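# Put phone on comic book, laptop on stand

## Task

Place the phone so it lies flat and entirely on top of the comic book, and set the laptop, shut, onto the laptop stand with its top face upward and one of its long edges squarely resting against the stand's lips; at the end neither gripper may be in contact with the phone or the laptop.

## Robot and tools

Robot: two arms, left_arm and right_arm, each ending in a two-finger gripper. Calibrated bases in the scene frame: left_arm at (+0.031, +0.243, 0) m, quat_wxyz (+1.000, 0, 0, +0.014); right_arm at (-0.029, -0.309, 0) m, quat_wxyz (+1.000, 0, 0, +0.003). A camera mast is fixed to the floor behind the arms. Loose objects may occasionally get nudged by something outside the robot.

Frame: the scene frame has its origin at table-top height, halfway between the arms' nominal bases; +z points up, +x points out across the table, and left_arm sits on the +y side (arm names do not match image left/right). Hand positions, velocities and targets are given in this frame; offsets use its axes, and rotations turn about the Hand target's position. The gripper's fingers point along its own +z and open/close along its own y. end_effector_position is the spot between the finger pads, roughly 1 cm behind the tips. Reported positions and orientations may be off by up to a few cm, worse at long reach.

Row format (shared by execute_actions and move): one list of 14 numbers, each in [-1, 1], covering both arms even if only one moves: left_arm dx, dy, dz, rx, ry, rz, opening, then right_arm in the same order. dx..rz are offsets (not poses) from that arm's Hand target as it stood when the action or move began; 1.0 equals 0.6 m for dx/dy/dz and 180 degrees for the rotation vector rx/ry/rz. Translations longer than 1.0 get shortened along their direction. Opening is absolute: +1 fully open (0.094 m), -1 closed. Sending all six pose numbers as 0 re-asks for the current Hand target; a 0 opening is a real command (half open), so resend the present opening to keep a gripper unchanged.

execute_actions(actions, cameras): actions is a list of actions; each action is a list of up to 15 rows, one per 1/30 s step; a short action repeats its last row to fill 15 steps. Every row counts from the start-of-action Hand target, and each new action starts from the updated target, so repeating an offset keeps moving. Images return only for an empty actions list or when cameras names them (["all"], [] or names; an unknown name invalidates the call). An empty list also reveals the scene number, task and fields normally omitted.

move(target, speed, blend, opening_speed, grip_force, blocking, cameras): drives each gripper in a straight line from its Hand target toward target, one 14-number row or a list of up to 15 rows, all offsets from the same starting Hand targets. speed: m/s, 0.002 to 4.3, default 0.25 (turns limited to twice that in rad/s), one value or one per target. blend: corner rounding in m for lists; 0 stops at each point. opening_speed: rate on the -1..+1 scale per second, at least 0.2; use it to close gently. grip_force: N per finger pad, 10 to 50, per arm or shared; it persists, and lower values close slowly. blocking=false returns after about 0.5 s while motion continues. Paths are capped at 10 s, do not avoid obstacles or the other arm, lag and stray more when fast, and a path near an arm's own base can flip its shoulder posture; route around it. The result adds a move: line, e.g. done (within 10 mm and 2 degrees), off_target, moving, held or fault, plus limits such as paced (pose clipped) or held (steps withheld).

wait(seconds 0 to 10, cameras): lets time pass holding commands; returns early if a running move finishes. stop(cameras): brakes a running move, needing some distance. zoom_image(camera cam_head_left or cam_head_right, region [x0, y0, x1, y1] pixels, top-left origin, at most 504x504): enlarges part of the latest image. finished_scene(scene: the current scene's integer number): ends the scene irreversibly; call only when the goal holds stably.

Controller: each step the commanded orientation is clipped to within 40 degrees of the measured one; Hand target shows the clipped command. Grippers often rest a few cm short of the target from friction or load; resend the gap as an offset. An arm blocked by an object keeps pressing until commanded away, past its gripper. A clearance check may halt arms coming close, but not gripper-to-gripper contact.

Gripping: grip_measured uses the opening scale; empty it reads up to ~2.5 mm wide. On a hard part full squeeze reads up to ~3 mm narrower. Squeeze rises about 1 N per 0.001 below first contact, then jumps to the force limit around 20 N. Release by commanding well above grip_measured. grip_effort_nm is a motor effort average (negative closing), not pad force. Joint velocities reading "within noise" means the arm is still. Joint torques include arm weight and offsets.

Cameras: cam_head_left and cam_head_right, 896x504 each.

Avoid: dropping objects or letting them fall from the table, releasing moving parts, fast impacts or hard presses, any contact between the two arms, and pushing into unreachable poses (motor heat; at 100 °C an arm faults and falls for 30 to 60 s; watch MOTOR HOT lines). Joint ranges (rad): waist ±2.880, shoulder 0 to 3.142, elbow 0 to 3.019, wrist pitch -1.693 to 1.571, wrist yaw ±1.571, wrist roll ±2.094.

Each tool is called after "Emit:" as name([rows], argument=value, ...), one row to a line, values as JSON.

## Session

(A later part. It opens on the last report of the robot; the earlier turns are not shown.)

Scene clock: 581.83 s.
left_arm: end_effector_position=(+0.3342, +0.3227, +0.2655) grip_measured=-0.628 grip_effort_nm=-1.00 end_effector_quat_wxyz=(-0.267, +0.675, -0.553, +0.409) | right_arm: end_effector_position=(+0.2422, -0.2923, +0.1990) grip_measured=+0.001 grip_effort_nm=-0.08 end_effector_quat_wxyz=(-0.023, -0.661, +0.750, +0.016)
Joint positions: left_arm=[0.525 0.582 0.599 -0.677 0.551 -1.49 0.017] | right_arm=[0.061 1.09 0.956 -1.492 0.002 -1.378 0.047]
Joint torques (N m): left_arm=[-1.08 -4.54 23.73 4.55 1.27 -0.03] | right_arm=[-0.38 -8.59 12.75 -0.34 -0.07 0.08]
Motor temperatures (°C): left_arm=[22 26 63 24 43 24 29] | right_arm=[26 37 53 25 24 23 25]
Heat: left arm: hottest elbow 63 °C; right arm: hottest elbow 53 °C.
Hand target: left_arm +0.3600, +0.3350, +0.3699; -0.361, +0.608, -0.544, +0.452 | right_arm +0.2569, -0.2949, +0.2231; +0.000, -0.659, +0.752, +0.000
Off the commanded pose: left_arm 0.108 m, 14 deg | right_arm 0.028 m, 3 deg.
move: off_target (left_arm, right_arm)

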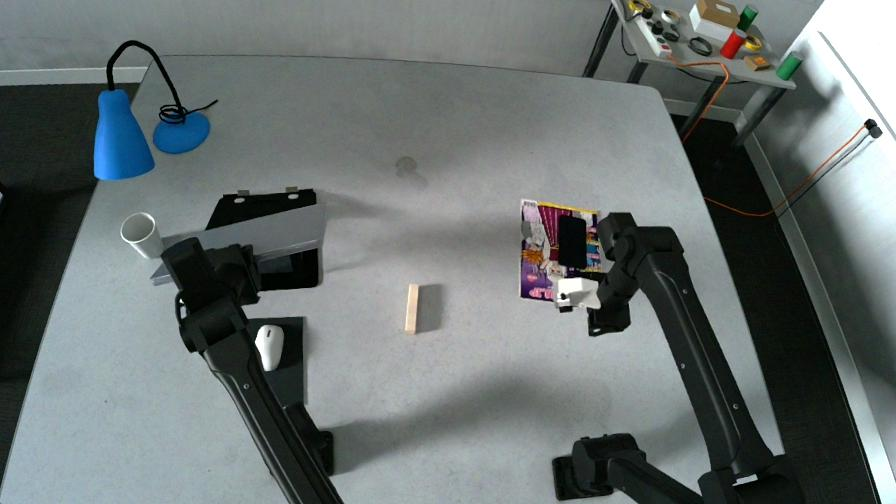

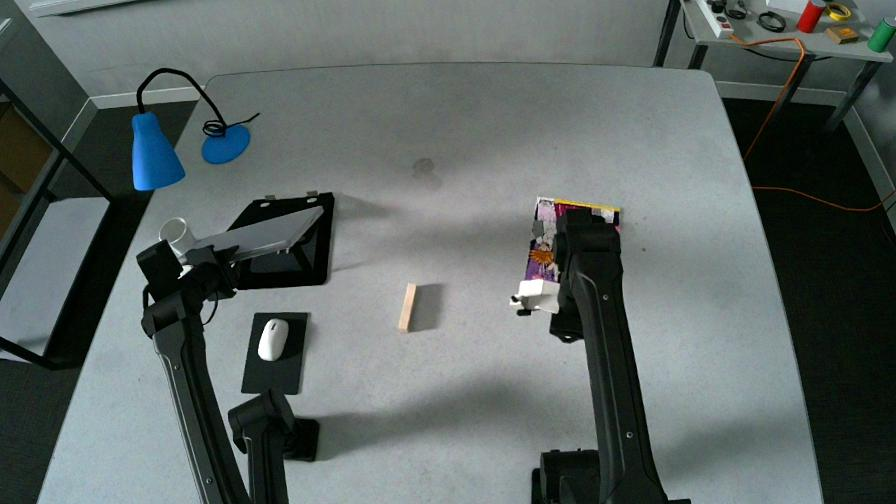

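Emit:
move(target=[0.0833, 0.0583, -0.1667, 0.025, -0.0167, -0.028, -0.78, 0, 0, 0, 0, 0, 0, 0.0], speed=0.12, cameras=["cam_head_left", "cam_head_right"])

Emit:
zoom_image(camera="cam_head_left", region=[150, 160, 350, 320])

Emit:
zoom_image(camera="cam_head_right", region=[170, 160, 370, 320])

Scene clock: 611.90 s.
left_arm: end_effector_position=(+0.3899, +0.3566, +0.1997) grip_measured=-0.628 grip_effort_nm=-1.00 end_effector_quat_wxyz=(-0.294, +0.622, -0.580, +0.436) | right_arm: end_effector_position=(+0.2422, -0.2923, +0.1990) grip_measured=+0.001 grip_effort_nm=-0.08 end_effector_quat_wxyz=(-0.023, -0.661, +0.750, +0.016)
Joint positions: left_arm=[0.565 0.883 0.488 -0.205 0.656 -1.402 0.017] | right_arm=[0.061 1.09 0.956 -1.492 0.002 -1.378 0.047]
Joint torques (N m): left_arm=[-0.38 -9.41 16.36 5.31 1.22 0.13] | right_arm=[-0.32 -8.47 12.75 -0.32 -0.07 0.08]
Motor temperatures (°C): left_arm=[22 26 63 25 41 24 29] | right_arm=[26 37 55 25 24 23 25]
Heat: left arm: hottest elbow 63 °C; right arm: hottest elbow 55 °C.
Hand target: left_arm +0.4100, +0.3700, +0.2699; -0.379, +0.557, -0.578, +0.461 | right_arm +0.2569, -0.2949, +0.2231; +0.000, -0.659, +0.752, +0.000
Off the commanded pose: left_arm 0.074 m, 13 deg | right_arm 0.028 m, 3 deg.
move: off_target (left_arm, right_arm)

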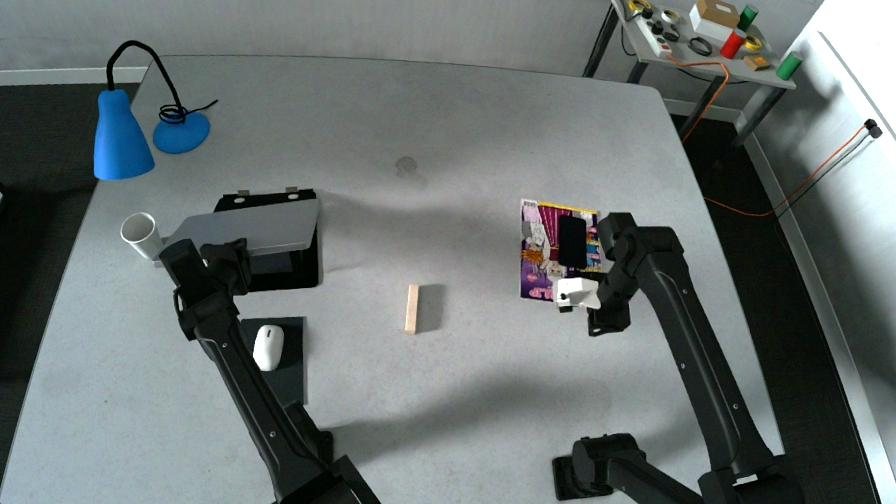

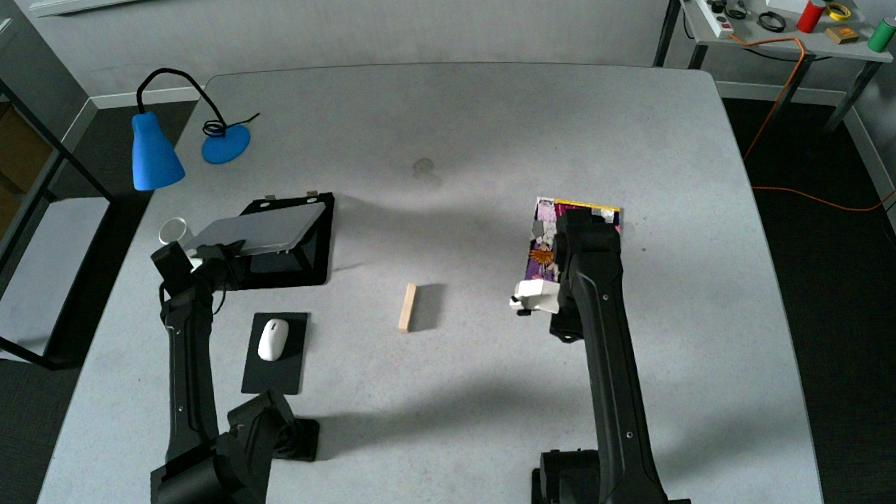

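Scaled by 2.520.

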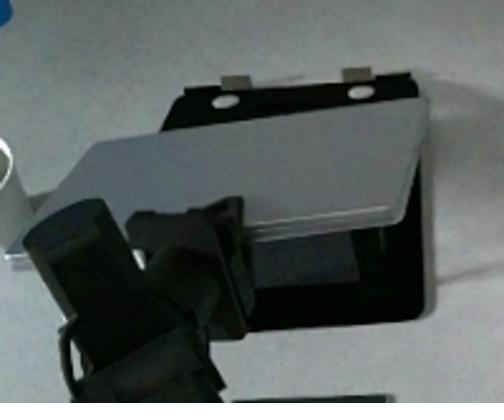

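Scaled by 2.520.

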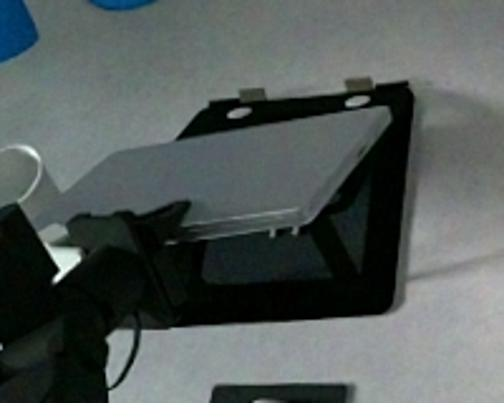

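Emit:
move(target=[0.05, 0.0, -0.0333, 0, 0, -0.024, -0.78, 0, 0, 0, 0, 0, 0, 0.0], speed=0.08, cameras=["cam_head_left", "cam_head_right"])

Emit:
zoom_image(camera="cam_head_left", region=[150, 160, 350, 320])

Emit:
zoom_image(camera="cam_head_right", region=[170, 160, 370, 320])

Scene clock: 638.17 s.
left_arm: end_effector_position=(+0.4100, +0.3608, +0.1772) grip_measured=-0.628 grip_effort_nm=-1.01 end_effector_quat_wxyz=(-0.288, +0.599, -0.598, +0.448) | right_arm: end_effector_position=(+0.2422, -0.2923, +0.1990) grip_measured=+0.001 grip_effort_nm=-0.08 end_effector_quat_wxyz=(-0.023, -0.661, +0.750, +0.016)
Joint positions: left_arm=[0.563 1.022 0.488 -0.071 0.708 -1.364 0.017] | right_arm=[0.061 1.09 0.956 -1.492 0.002 -1.378 0.047]
Joint torques (N m): left_arm=[-2.67 -9.93 17.2 4.6 1.2 0.01] | right_arm=[-0.32 -8.41 12.79 -0.32 -0.07 0.07]
Motor temperatures (°C): left_arm=[22 26 61 25 40 24 29] | right_arm=[26 37 56 25 24 23 25]
Heat: left arm: hottest elbow 61 °C; right arm: hottest elbow 56 °C.
Hand target: left_arm +0.4400, +0.3699, +0.2499; -0.361, +0.534, -0.599, +0.475 | right_arm +0.2569, -0.2949, +0.2231; +0.000, -0.659, +0.752, +0.000
Off the commanded pose: left_arm 0.079 m, 12 deg | right_arm 0.028 m, 3 deg.
move: off_target (left_arm, right_arm)

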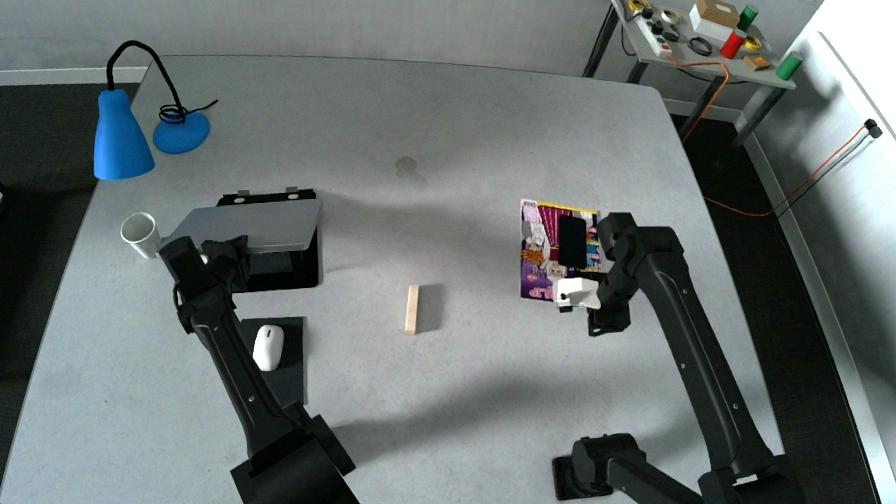

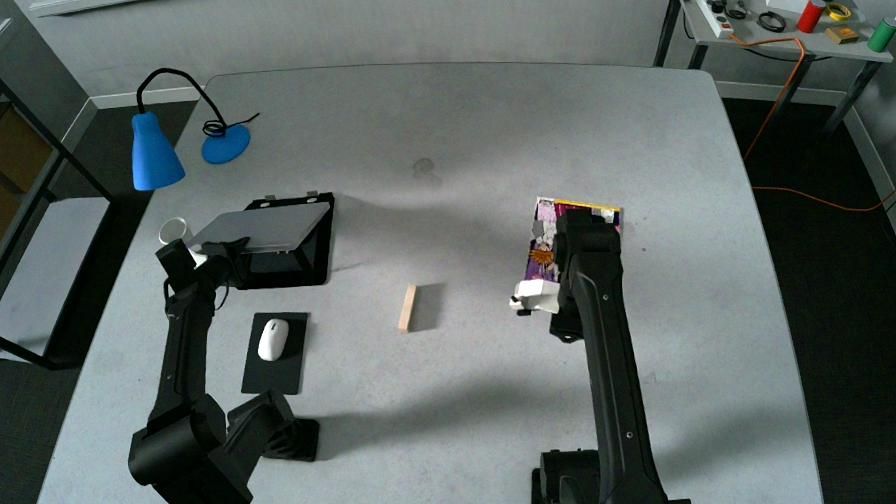

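Scaled by 2.520.

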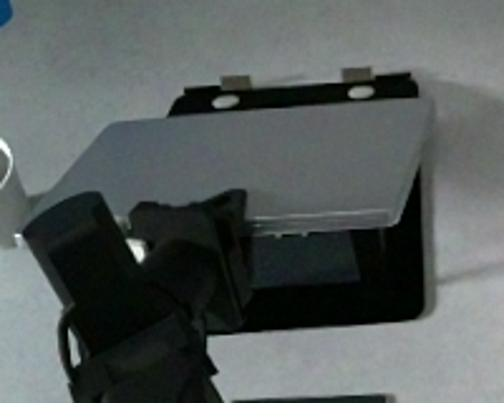

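Scaled by 2.520.

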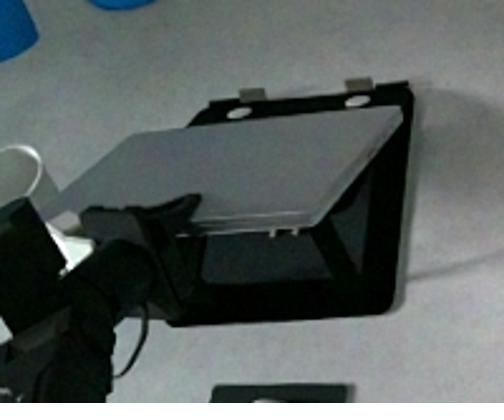

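Emit:
move(target=[-0.0083, -0.0083, -0.0417, 0, 0, 0, -0.78, 0, 0, 0, 0, 0, 0, 0.0], speed=0.06, cameras=["cam_head_left", "cam_head_right"])

Emit:
zoom_image(camera="cam_head_left", region=[150, 160, 350, 320])

Emit:
zoom_image(camera="cam_head_right", region=[170, 160, 370, 320])

Scene clock: 653.80 s.
left_arm: end_effector_position=(+0.4142, +0.3616, +0.1685) grip_measured=-0.628 grip_effort_nm=-1.00 end_effector_quat_wxyz=(-0.299, +0.590, -0.599, +0.451) | right_arm: end_effector_position=(+0.2422, -0.2923, +0.1990) grip_measured=+0.001 grip_effort_nm=-0.08 end_effector_quat_wxyz=(-0.023, -0.661, +0.750, +0.016)
Joint positions: left_arm=[0.558 1.057 0.466 0.016 0.707 -1.366 0.017] | right_arm=[0.061 1.09 0.956 -1.492 0.002 -1.378 0.047]
Joint torques (N m): left_arm=[-2.2 -10.46 14.04 4.66 0.95 -0.04] | right_arm=[-0.38 -8.47 12.75 -0.35 -0.07 0.08]
Motor temperatures (°C): left_arm=[22 26 61 25 40 24 29] | right_arm=[26 37 56 25 24 23 25]
Heat: left arm: hottest elbow 61 °C; right arm: hottest elbow 56 °C.
Hand target: left_arm +0.4350, +0.3650, +0.2251; -0.361, +0.534, -0.598, +0.475 | right_arm +0.2569, -0.2949, +0.2231; +0.000, -0.659, +0.752, +0.000
Off the commanded pose: left_arm 0.060 m, 10 deg | right_arm 0.028 m, 3 deg.
move: off_target (left_arm, right_arm)

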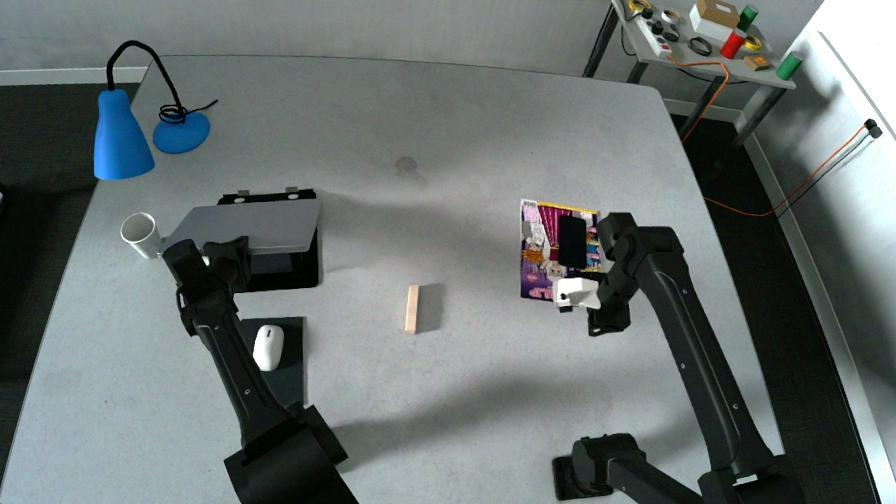

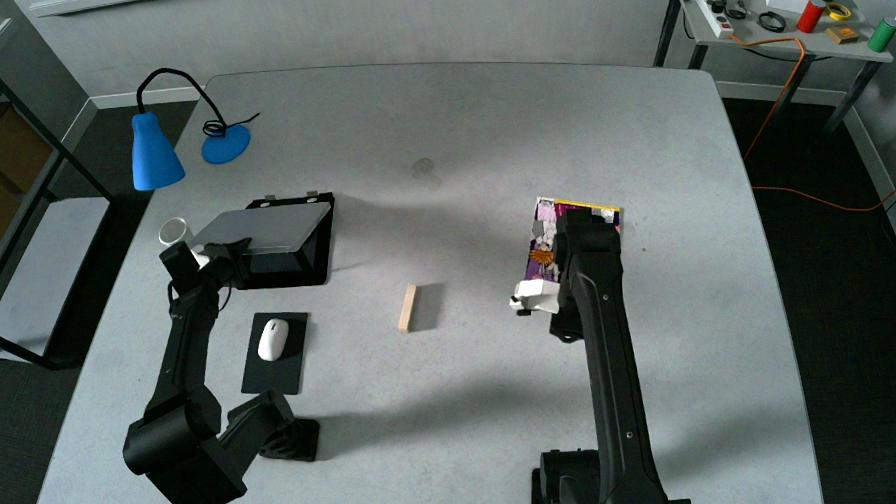

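Scaled by 2.520.

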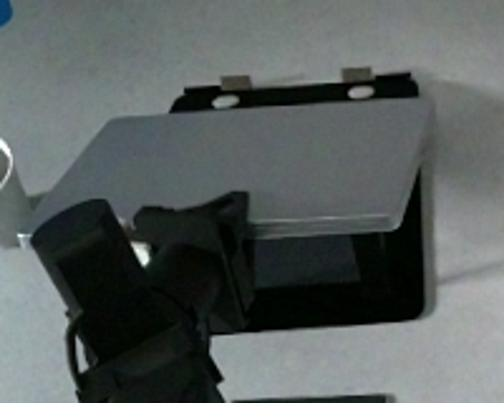

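Scaled by 2.520.

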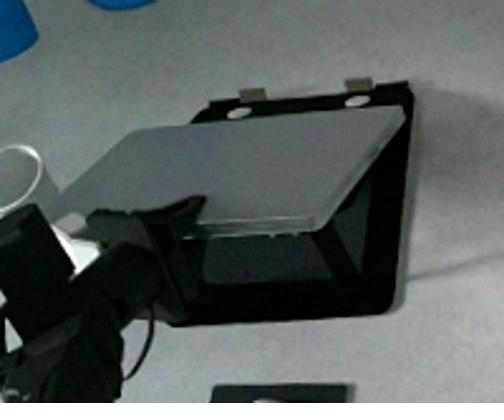

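Emit:
move(target=[0, 0, -0.035, 0, 0, 0, -0.78, 0, 0, 0, 0, 0, 0, 0.0], speed=0.06, cameras=["cam_head_left"])

Scene clock: 668.80 s.
left_arm: end_effector_position=(+0.4191, +0.3636, +0.1640) grip_measured=-0.628 grip_effort_nm=-1.01 end_effector_quat_wxyz=(-0.309, +0.585, -0.592, +0.460) | right_arm: end_effector_position=(+0.2422, -0.2923, +0.1990) grip_measured=+0.001 grip_effort_nm=-0.08 end_effector_quat_wxyz=(-0.023, -0.661, +0.750, +0.016)
Joint positions: left_arm=[0.557 1.091 0.449 0.109 0.709 -1.391 0.017] | right_arm=[0.061 1.09 0.956 -1.492 0.002 -1.378 0.047]
Joint torques (N m): left_arm=[-2.84 -9.11 12.08 4.29 0.79 0.2] | right_arm=[-0.38 -8.53 12.75 -0.35 -0.07 0.08]
Motor temperatures (°C): left_arm=[22 26 58 25 39 23 29] | right_arm=[26 37 57 25 24 23 25]
Heat: left arm: hottest elbow 58 °C; right arm: hottest elbow 57 °C.
Hand target: left_arm +0.4349, +0.3650, +0.2038; -0.361, +0.535, -0.598, +0.475 | right_arm +0.2569, -0.2949, +0.2231; +0.000, -0.659, +0.752, +0.000
Off the commanded pose: left_arm 0.043 m, 9 deg | right_arm 0.028 m, 3 deg.
move: off_target (left_arm, right_arm)
Images, in order (width x height): cam_head_left 896x504.

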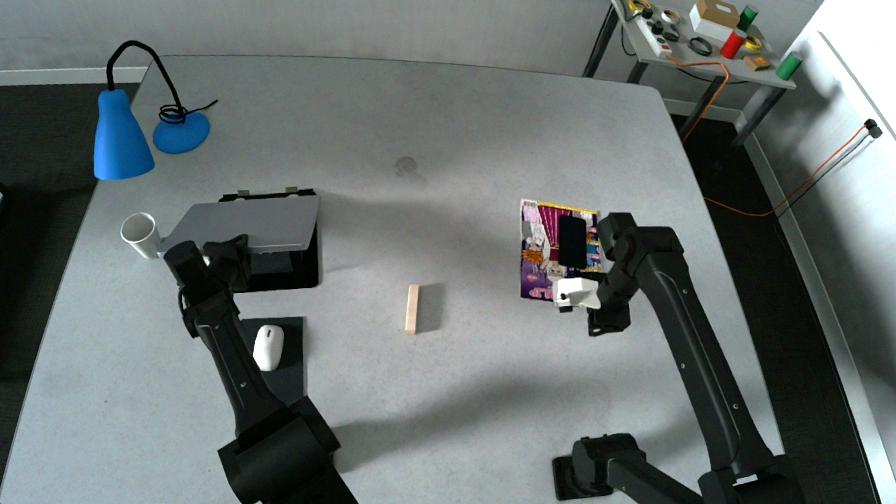

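Emit:
zoom_image(camera="cam_head_left", region=[150, 160, 350, 320])

Emit:
move(target=[0, 0, -0.025, 0, 0, 0, -0.78, 0, 0, 0, 0, 0, 0, 0.0], speed=0.06, cameras=["cam_head_left"])

Emit:
zoom_image(camera="cam_head_left", region=[150, 160, 350, 320])

Scaled by 2.520.

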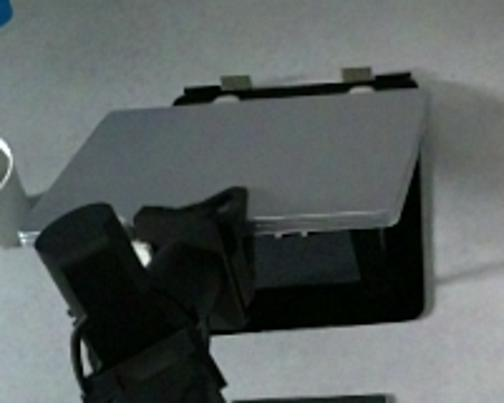

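Scene clock: 672.30 s.
left_arm: end_effector_position=(+0.4232, +0.3652, +0.1627) grip_measured=-0.628 grip_effort_nm=-1.01 end_effector_quat_wxyz=(-0.324, +0.573, -0.592, +0.464) | right_arm: end_effector_position=(+0.2422, -0.2923, +0.1990) grip_measured=+0.001 grip_effort_nm=-0.08 end_effector_quat_wxyz=(-0.023, -0.661, +0.750, +0.016)
Joint positions: left_arm=[0.555 1.117 0.437 0.185 0.713 -1.391 0.017] | right_arm=[0.061 1.09 0.956 -1.492 0.002 -1.378 0.047]
Joint torques (N m): left_arm=[-2.14 -7.41 11.28 4.08 0.6 0.2] | right_arm=[-0.32 -8.41 12.75 -0.35 -0.07 0.08]
Motor temperatures (°C): left_arm=[22 26 57 25 38 24 30] | right_arm=[26 37 57 25 24 23 25]
Heat: left arm: hottest elbow 57 °C; right arm: hottest elbow 57 °C.
Hand target: left_arm +0.4350, +0.3650, +0.1890; -0.361, +0.534, -0.598, +0.475 | right_arm +0.2569, -0.2949, +0.2231; +0.000, -0.659, +0.752, +0.000
Off the commanded pose: left_arm 0.029 m, 6 deg | right_arm 0.028 m, 3 deg.
move: off_target (left_arm, right_arm)
Images, in order (width x height): cam_head_left 896x504.

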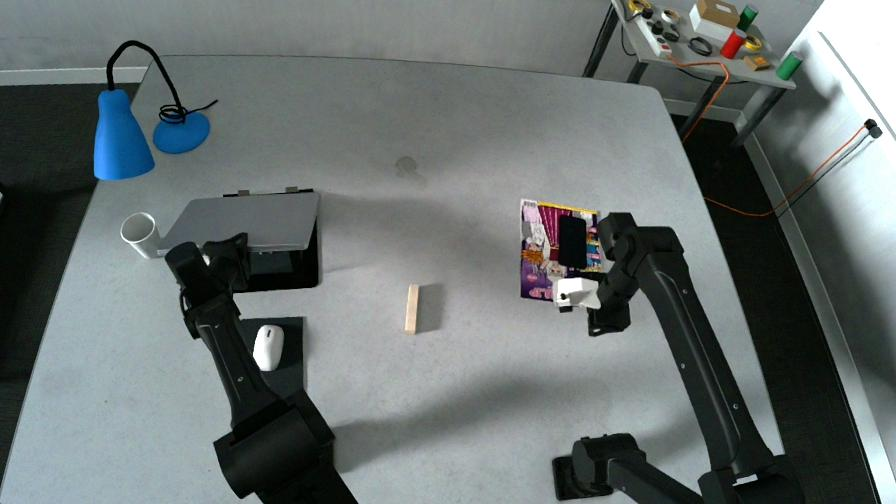

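Scaled by 2.520.

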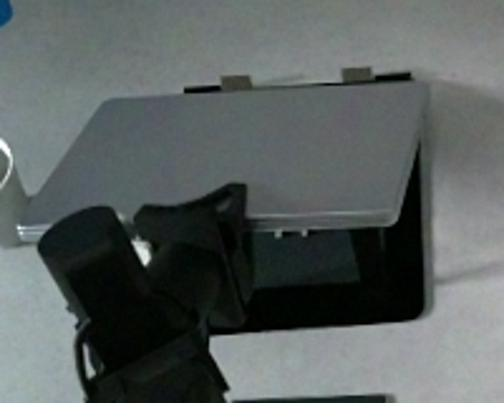

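Emit:
move(target=[-0.035, 0, -0.008, 0, 0, 0, -0.78, 0, 0, 0, 0, 0, 0, 0.0], speed=0.06, cameras=["cam_head_left", "cam_head_right"])

Emit:
zoom_image(camera="cam_head_left", region=[150, 160, 350, 320])

Emit:
zoom_image(camera="cam_head_right", region=[150, 100, 400, 300])

Scene clock: 709.27 s.
left_arm: end_effector_position=(+0.4162, +0.3617, +0.1619) grip_measured=-0.628 grip_effort_nm=-1.01 end_effector_quat_wxyz=(-0.324, +0.566, -0.595, +0.470) | right_arm: end_effector_position=(+0.2422, -0.2923, +0.1990) grip_measured=+0.001 grip_effort_nm=-0.08 end_effector_quat_wxyz=(-0.023, -0.661, +0.750, +0.016)
Joint positions: left_arm=[0.567 1.102 0.417 0.196 0.74 -1.382 0.017] | right_arm=[0.061 1.09 0.956 -1.492 0.002 -1.378 0.047]
Joint torques (N m): left_arm=[0.21 -10.05 9.07 3.14 0.92 0.28] | right_arm=[-0.26 -8.41 12.77 -0.36 -0.07 0.07]
Motor temperatures (°C): left_arm=[22 26 51 25 36 24 30] | right_arm=[26 37 57 25 24 23 25]
Heat: left arm: hottest elbow 51 °C; right arm: hottest elbow 57 °C.
Hand target: left_arm +0.4140, +0.3650, +0.1841; -0.361, +0.534, -0.598, +0.475 | right_arm +0.2569, -0.2949, +0.2231; +0.000, -0.659, +0.752, +0.000
Off the commanded pose: left_arm 0.023 m, 6 deg | right_arm 0.028 m, 3 deg.
move: off_target (left_arm, right_arm)

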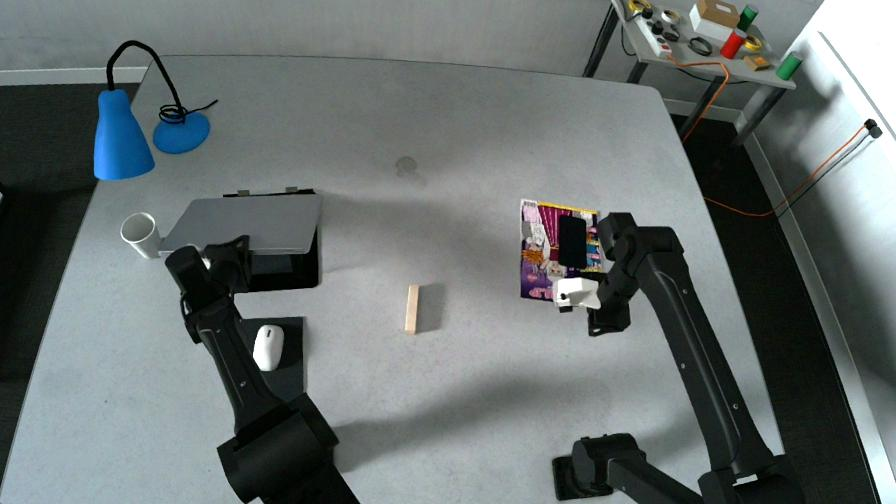

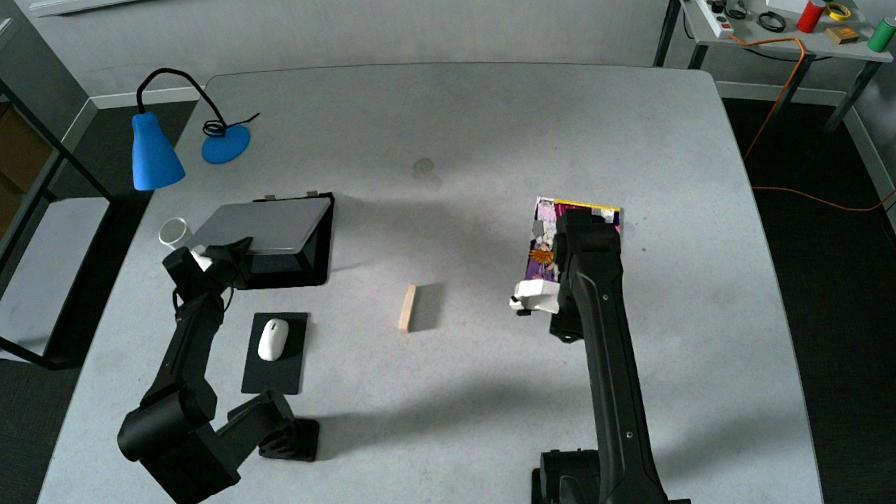

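Scaled by 2.520.

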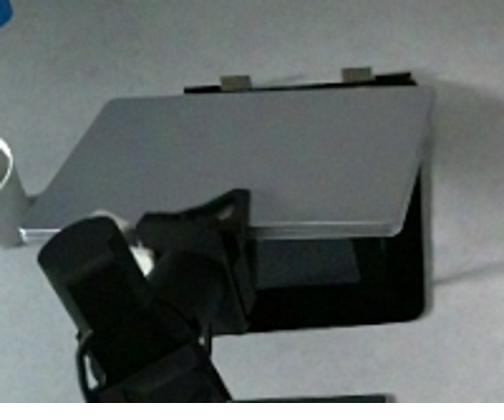

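Scaled by 2.016.

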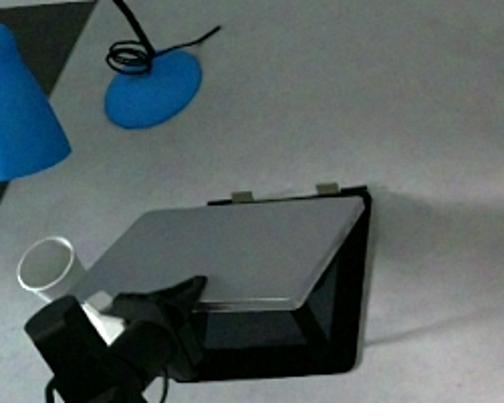

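Emit:
zoom_image(camera="cam_head_left", region=[235, 180, 335, 300])

Emit:
zoom_image(camera="cam_head_left", region=[145, 180, 255, 280])

Scaled by 4.200.

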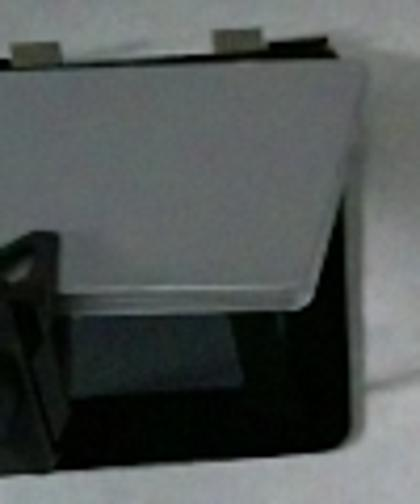

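Scaled by 4.582.

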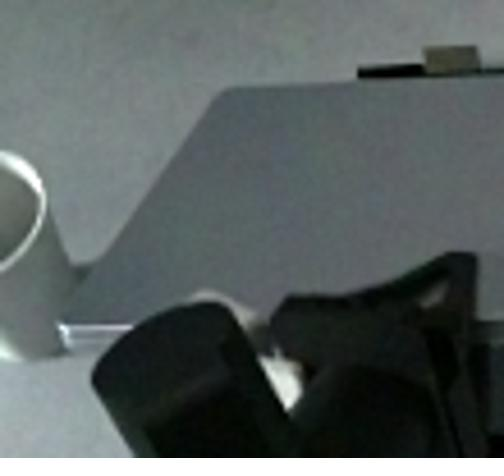

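Emit:
move(target=[-0.0133, 0, -0.0233, -0.0121, 0.0222, 0.0083, -0.78, 0, 0, 0, 0, 0, 0, 0.0], speed=0.06, cameras=["cam_head_left", "cam_head_right"])

Emit:
zoom_image(camera="cam_head_left", region=[150, 160, 350, 320])

Emit:
zoom_image(camera="cam_head_right", region=[190, 170, 350, 300])

Scene clock: 814.17 s.
left_arm: end_effector_position=(+0.4122, +0.3611, +0.1618) grip_measured=-0.628 grip_effort_nm=-1.01 end_effector_quat_wxyz=(-0.319, +0.575, -0.593, +0.465) | right_arm: end_effector_position=(+0.2422, -0.2923, +0.1990) grip_measured=+0.001 grip_effort_nm=-0.08 end_effector_quat_wxyz=(-0.023, -0.661, +0.750, +0.016)
Joint positions: left_arm=[0.568 1.08 0.417 0.153 0.729 -1.382 0.017] | right_arm=[0.061 1.09 0.956 -1.492 0.002 -1.378 0.047]
Joint torques (N m): left_arm=[0.15 -10.23 8.49 1.59 0.52 0.27] | right_arm=[-0.38 -8.47 12.77 -0.34 -0.07 0.07]
Motor temperatures (°C): left_arm=[22 27 45 25 35 24 30] | right_arm=[26 36 58 25 24 23 25]
Heat: left arm: hottest elbow 45 °C; right arm: hottest elbow 58 °C.
Hand target: left_arm +0.4060, +0.3650, +0.1703; -0.336, +0.565, -0.594, +0.463 | right_arm +0.2569, -0.2949, +0.2231; +0.000, -0.659, +0.752, +0.000
Off the commanded pose: left_arm 0.011 m, 2 deg | right_arm 0.028 m, 3 deg.
move: off_target (left_arm, right_arm)

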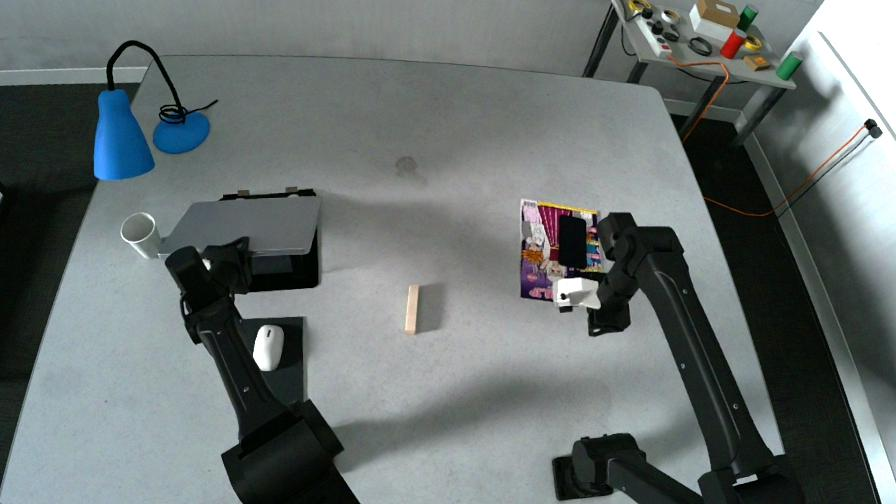

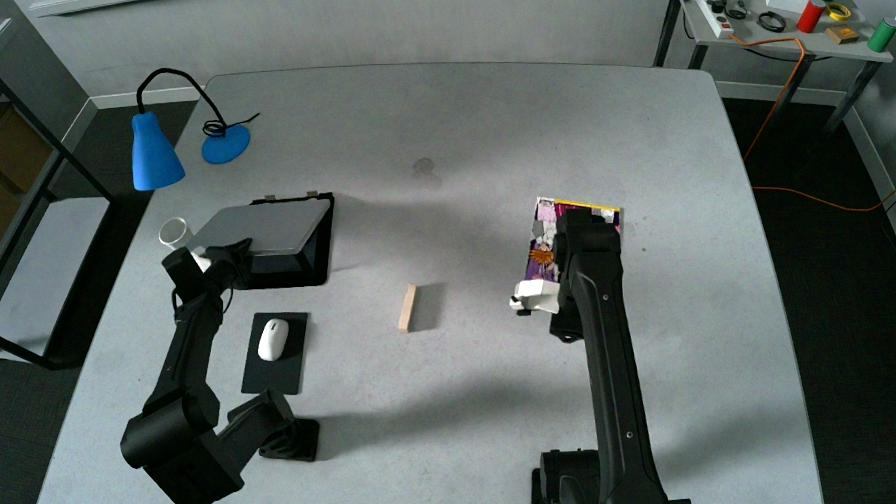

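Scaled by 2.520.

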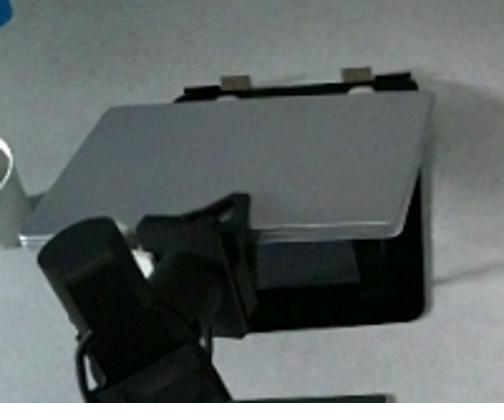

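Scaled by 3.150.

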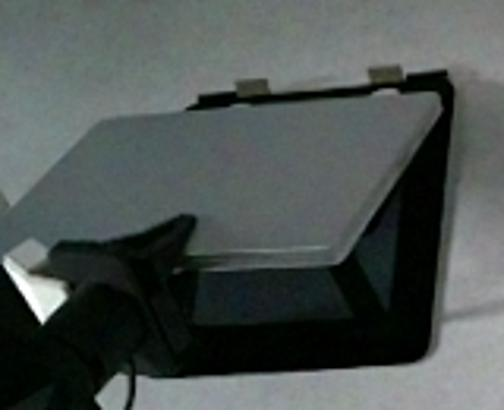

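Emit:
move(target=[-0.025, 0, -0.01, -0.0121, 0.0194, 0.0083, -0.78, 0, 0, 0, 0, 0, 0, 0.0], speed=0.06, cameras=["cam_head_left", "cam_head_right"])

Emit:
zoom_image(camera="cam_head_left", region=[150, 160, 350, 320])

Emit:
zoom_image(camera="cam_head_right", region=[190, 170, 350, 300])

Scene clock: 851.10 s.
left_arm: end_effector_position=(+0.3998, +0.3601, +0.1624) grip_measured=-0.628 grip_effort_nm=-1.01 end_effector_quat_wxyz=(-0.307, +0.587, -0.595, +0.454) | right_arm: end_effector_position=(+0.2422, -0.2923, +0.1990) grip_measured=+0.001 grip_effort_nm=-0.08 end_effector_quat_wxyz=(-0.023, -0.661, +0.750, +0.016)
Joint positions: left_arm=[0.583 1.024 0.417 0.045 0.725 -1.358 0.017] | right_arm=[0.061 1.09 0.956 -1.492 0.002 -1.378 0.047]
Joint torques (N m): left_arm=[0.62 -7.94 8.73 1.11 0.39 0.08] | right_arm=[-0.32 -8.41 12.78 -0.34 -0.07 0.07]
Motor temperatures (°C): left_arm=[22 26 44 24 33 24 30] | right_arm=[26 36 59 25 24 23 25]
Heat: left arm: hottest elbow 44 °C; right arm: hottest elbow 59 °C.
Hand target: left_arm +0.3910, +0.3651, +0.1643; -0.313, +0.593, -0.588, +0.452 | right_arm +0.2569, -0.2949, +0.2231; +0.000, -0.659, +0.752, +0.000
Off the commanded pose: left_arm 0.010 m, 1 deg | right_arm 0.028 m, 3 deg.
move: off_target (right_arm)

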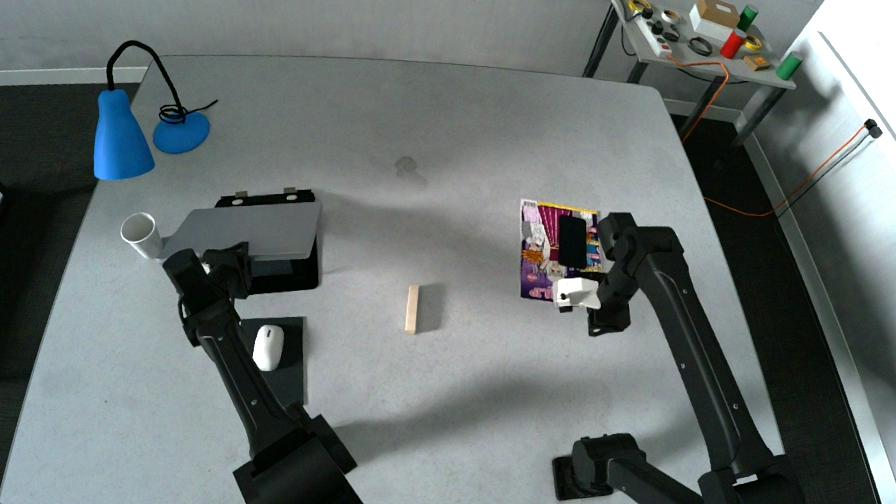

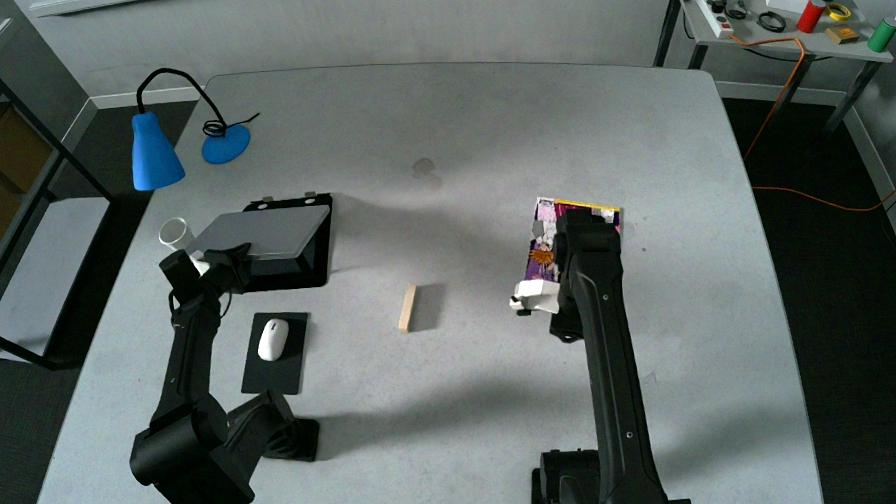

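Scaled by 2.520.

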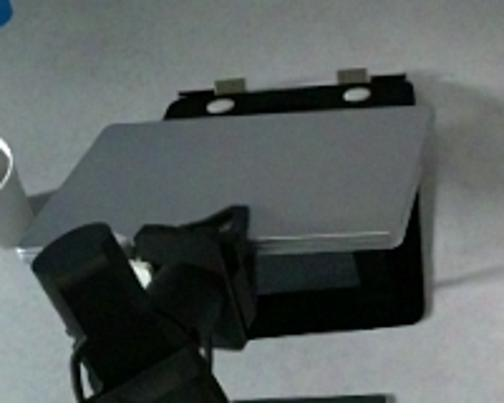

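Scaled by 3.150.

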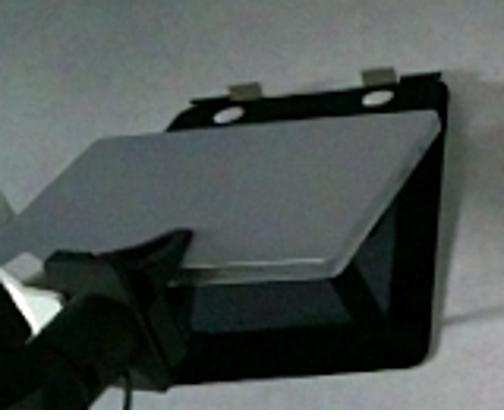

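Emit:
zoom_image(camera="cam_head_left", region=[150, 190, 250, 270])

Emit:
zoom_image(camera="cam_head_left", region=[235, 185, 335, 285])

Scaled by 5.040.

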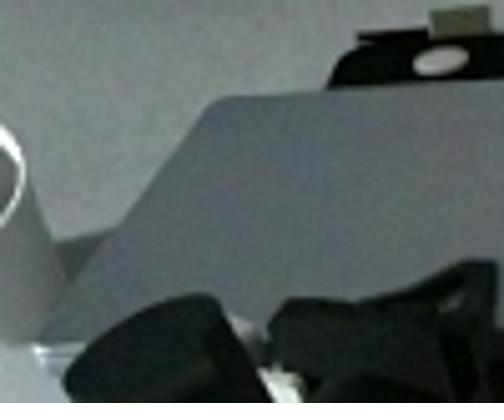

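Scaled by 5.040.

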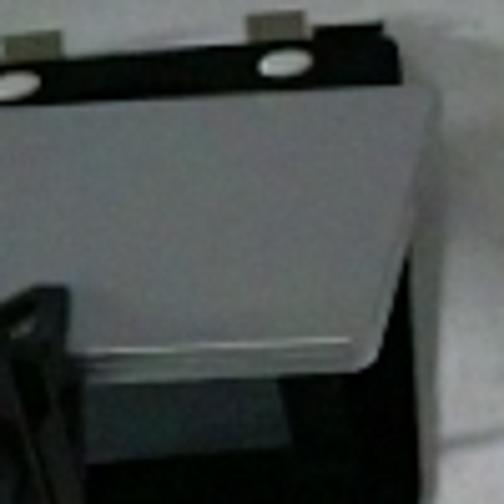

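Emit:
move(target=[0, 0, -0.012, -0.0178, 0.0, 0.0056, -0.78, 0, 0, 0, 0, 0, 0, 0.0], speed=0.06, cameras=["cam_head_left", "cam_head_right"])

Emit:
zoom_image(camera="cam_head_left", region=[235, 185, 335, 285])

Emit:
zoom_image(camera="cam_head_right", region=[190, 170, 350, 300])

Scene clock: 876.63 s.
left_arm: end_effector_position=(+0.3990, +0.3601, +0.1625) grip_measured=-0.628 grip_effort_nm=-1.01 end_effector_quat_wxyz=(-0.309, +0.587, -0.592, +0.458) | right_arm: end_effector_position=(+0.2422, -0.2923, +0.1990) grip_measured=+0.001 grip_effort_nm=-0.08 end_effector_quat_wxyz=(-0.023, -0.661, +0.750, +0.016)
Joint positions: left_arm=[0.587 1.024 0.41 0.063 0.732 -1.37 0.017] | right_arm=[0.061 1.09 0.956 -1.492 0.002 -1.378 0.047]
Joint torques (N m): left_arm=[0.44 -6.18 7.83 2.19 0.66 -0.39] | right_arm=[-0.32 -8.47 12.75 -0.34 -0.06 0.08]
Motor temperatures (°C): left_arm=[22 26 44 24 33 24 30] | right_arm=[26 36 59 25 24 23 25]
Heat: left arm: hottest elbow 44 °C; right arm: hottest elbow 59 °C.
Hand target: left_arm +0.3910, +0.3650, +0.1569; -0.300, +0.607, -0.570, +0.466 | right_arm +0.2569, -0.2949, +0.2231; +0.000, -0.659, +0.752, +0.000
Off the commanded pose: left_arm 0.011 m, 4 deg | right_arm 0.028 m, 3 deg.
move: off_target (left_arm, right_arm)

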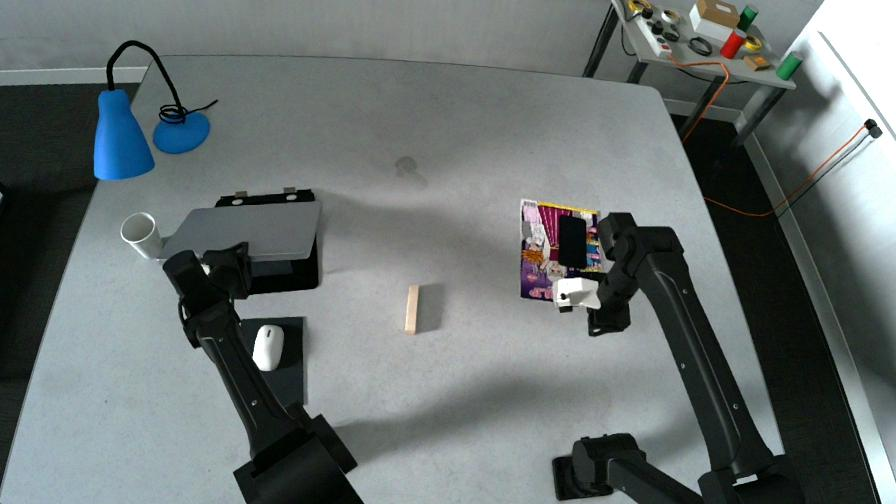

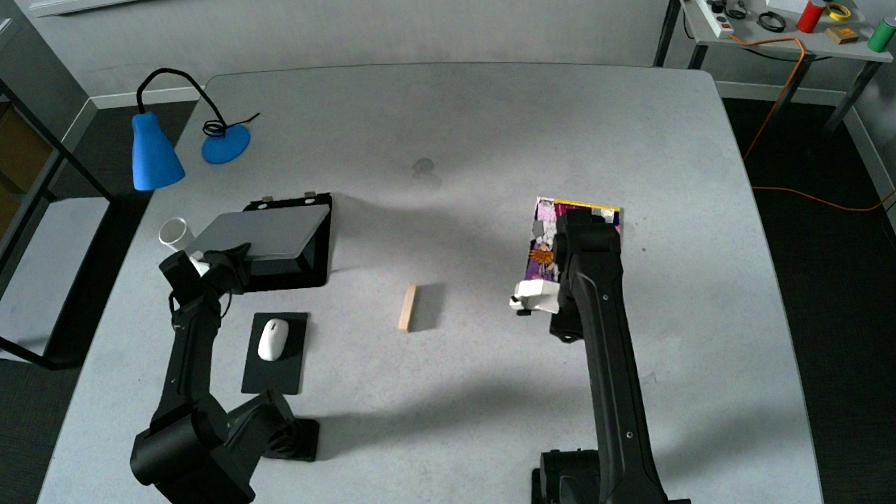

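Scaled by 5.040.

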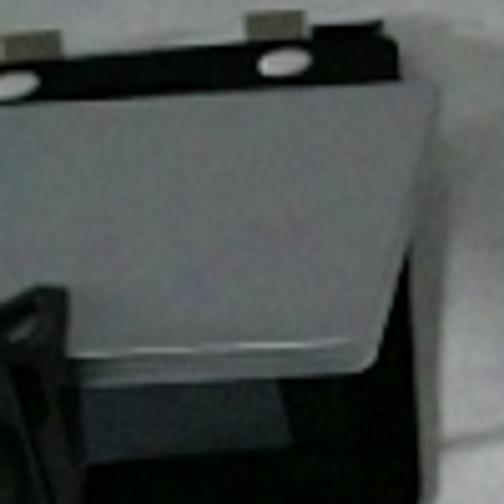

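Scaled by 3.150.

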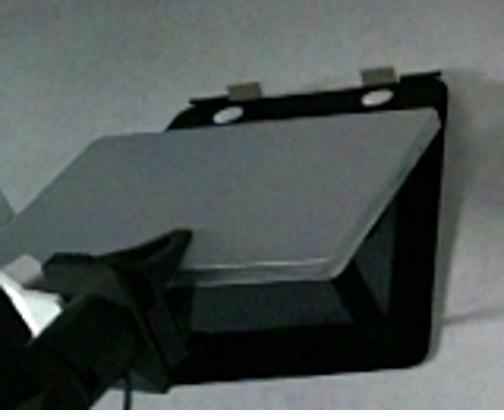

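Emit:
move(target=[0.004, 0, 0.0, 0.0125, 0.0, 0.0167, -0.78, 0, 0, 0, 0, 0, 0, 0.0], speed=0.06, cameras=["cam_head_left"])

Emit:
zoom_image(camera="cam_head_left", region=[235, 185, 335, 285])

Scene clock: 924.70 s.
left_arm: end_effector_position=(+0.3998, +0.3630, +0.1616) grip_measured=-0.628 grip_effort_nm=-1.01 end_effector_quat_wxyz=(-0.325, +0.599, -0.580, +0.446) | right_arm: end_effector_position=(+0.2422, -0.2923, +0.1990) grip_measured=+0.001 grip_effort_nm=-0.08 end_effector_quat_wxyz=(-0.023, -0.661, +0.750, +0.016)
Joint positions: left_arm=[0.569 1.012 0.394 0.097 0.668 -1.402 0.017] | right_arm=[0.061 1.09 0.956 -1.492 0.002 -1.378 0.047]
Joint torques (N m): left_arm=[-1.03 -7.3 7.62 2.11 -0.44 -0.32] | right_arm=[-0.38 -8.59 12.77 -0.32 -0.07 0.07]
Motor temperatures (°C): left_arm=[22 26 43 24 32 24 31] | right_arm=[26 36 59 25 24 23 25]
Heat: left arm: hottest elbow 43 °C; right arm: hottest elbow 59 °C.
Hand target: left_arm +0.3934, +0.3649, +0.1569; -0.324, +0.615, -0.563, +0.447 | right_arm +0.2569, -0.2949, +0.2231; +0.000, -0.659, +0.752, +0.000
Off the commanded pose: left_arm 0.008 m, 3 deg | right_arm 0.028 m, 3 deg.
move: off_target (left_arm, right_arm)
Images, in order (width x height): cam_head_left 896x504.

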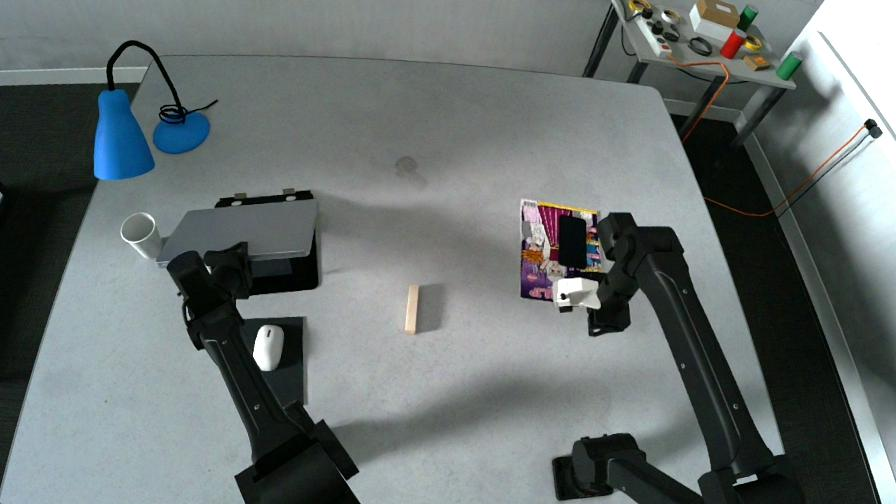

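Scaled by 5.040.

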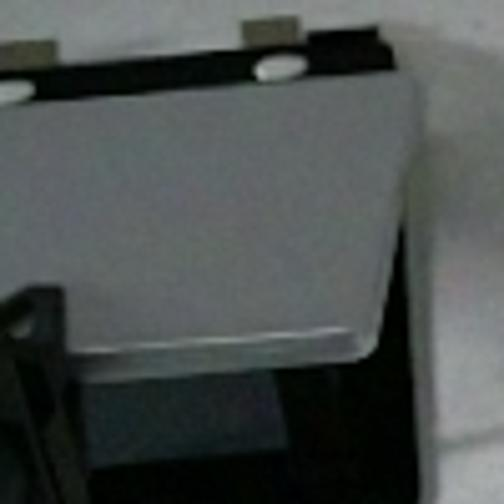

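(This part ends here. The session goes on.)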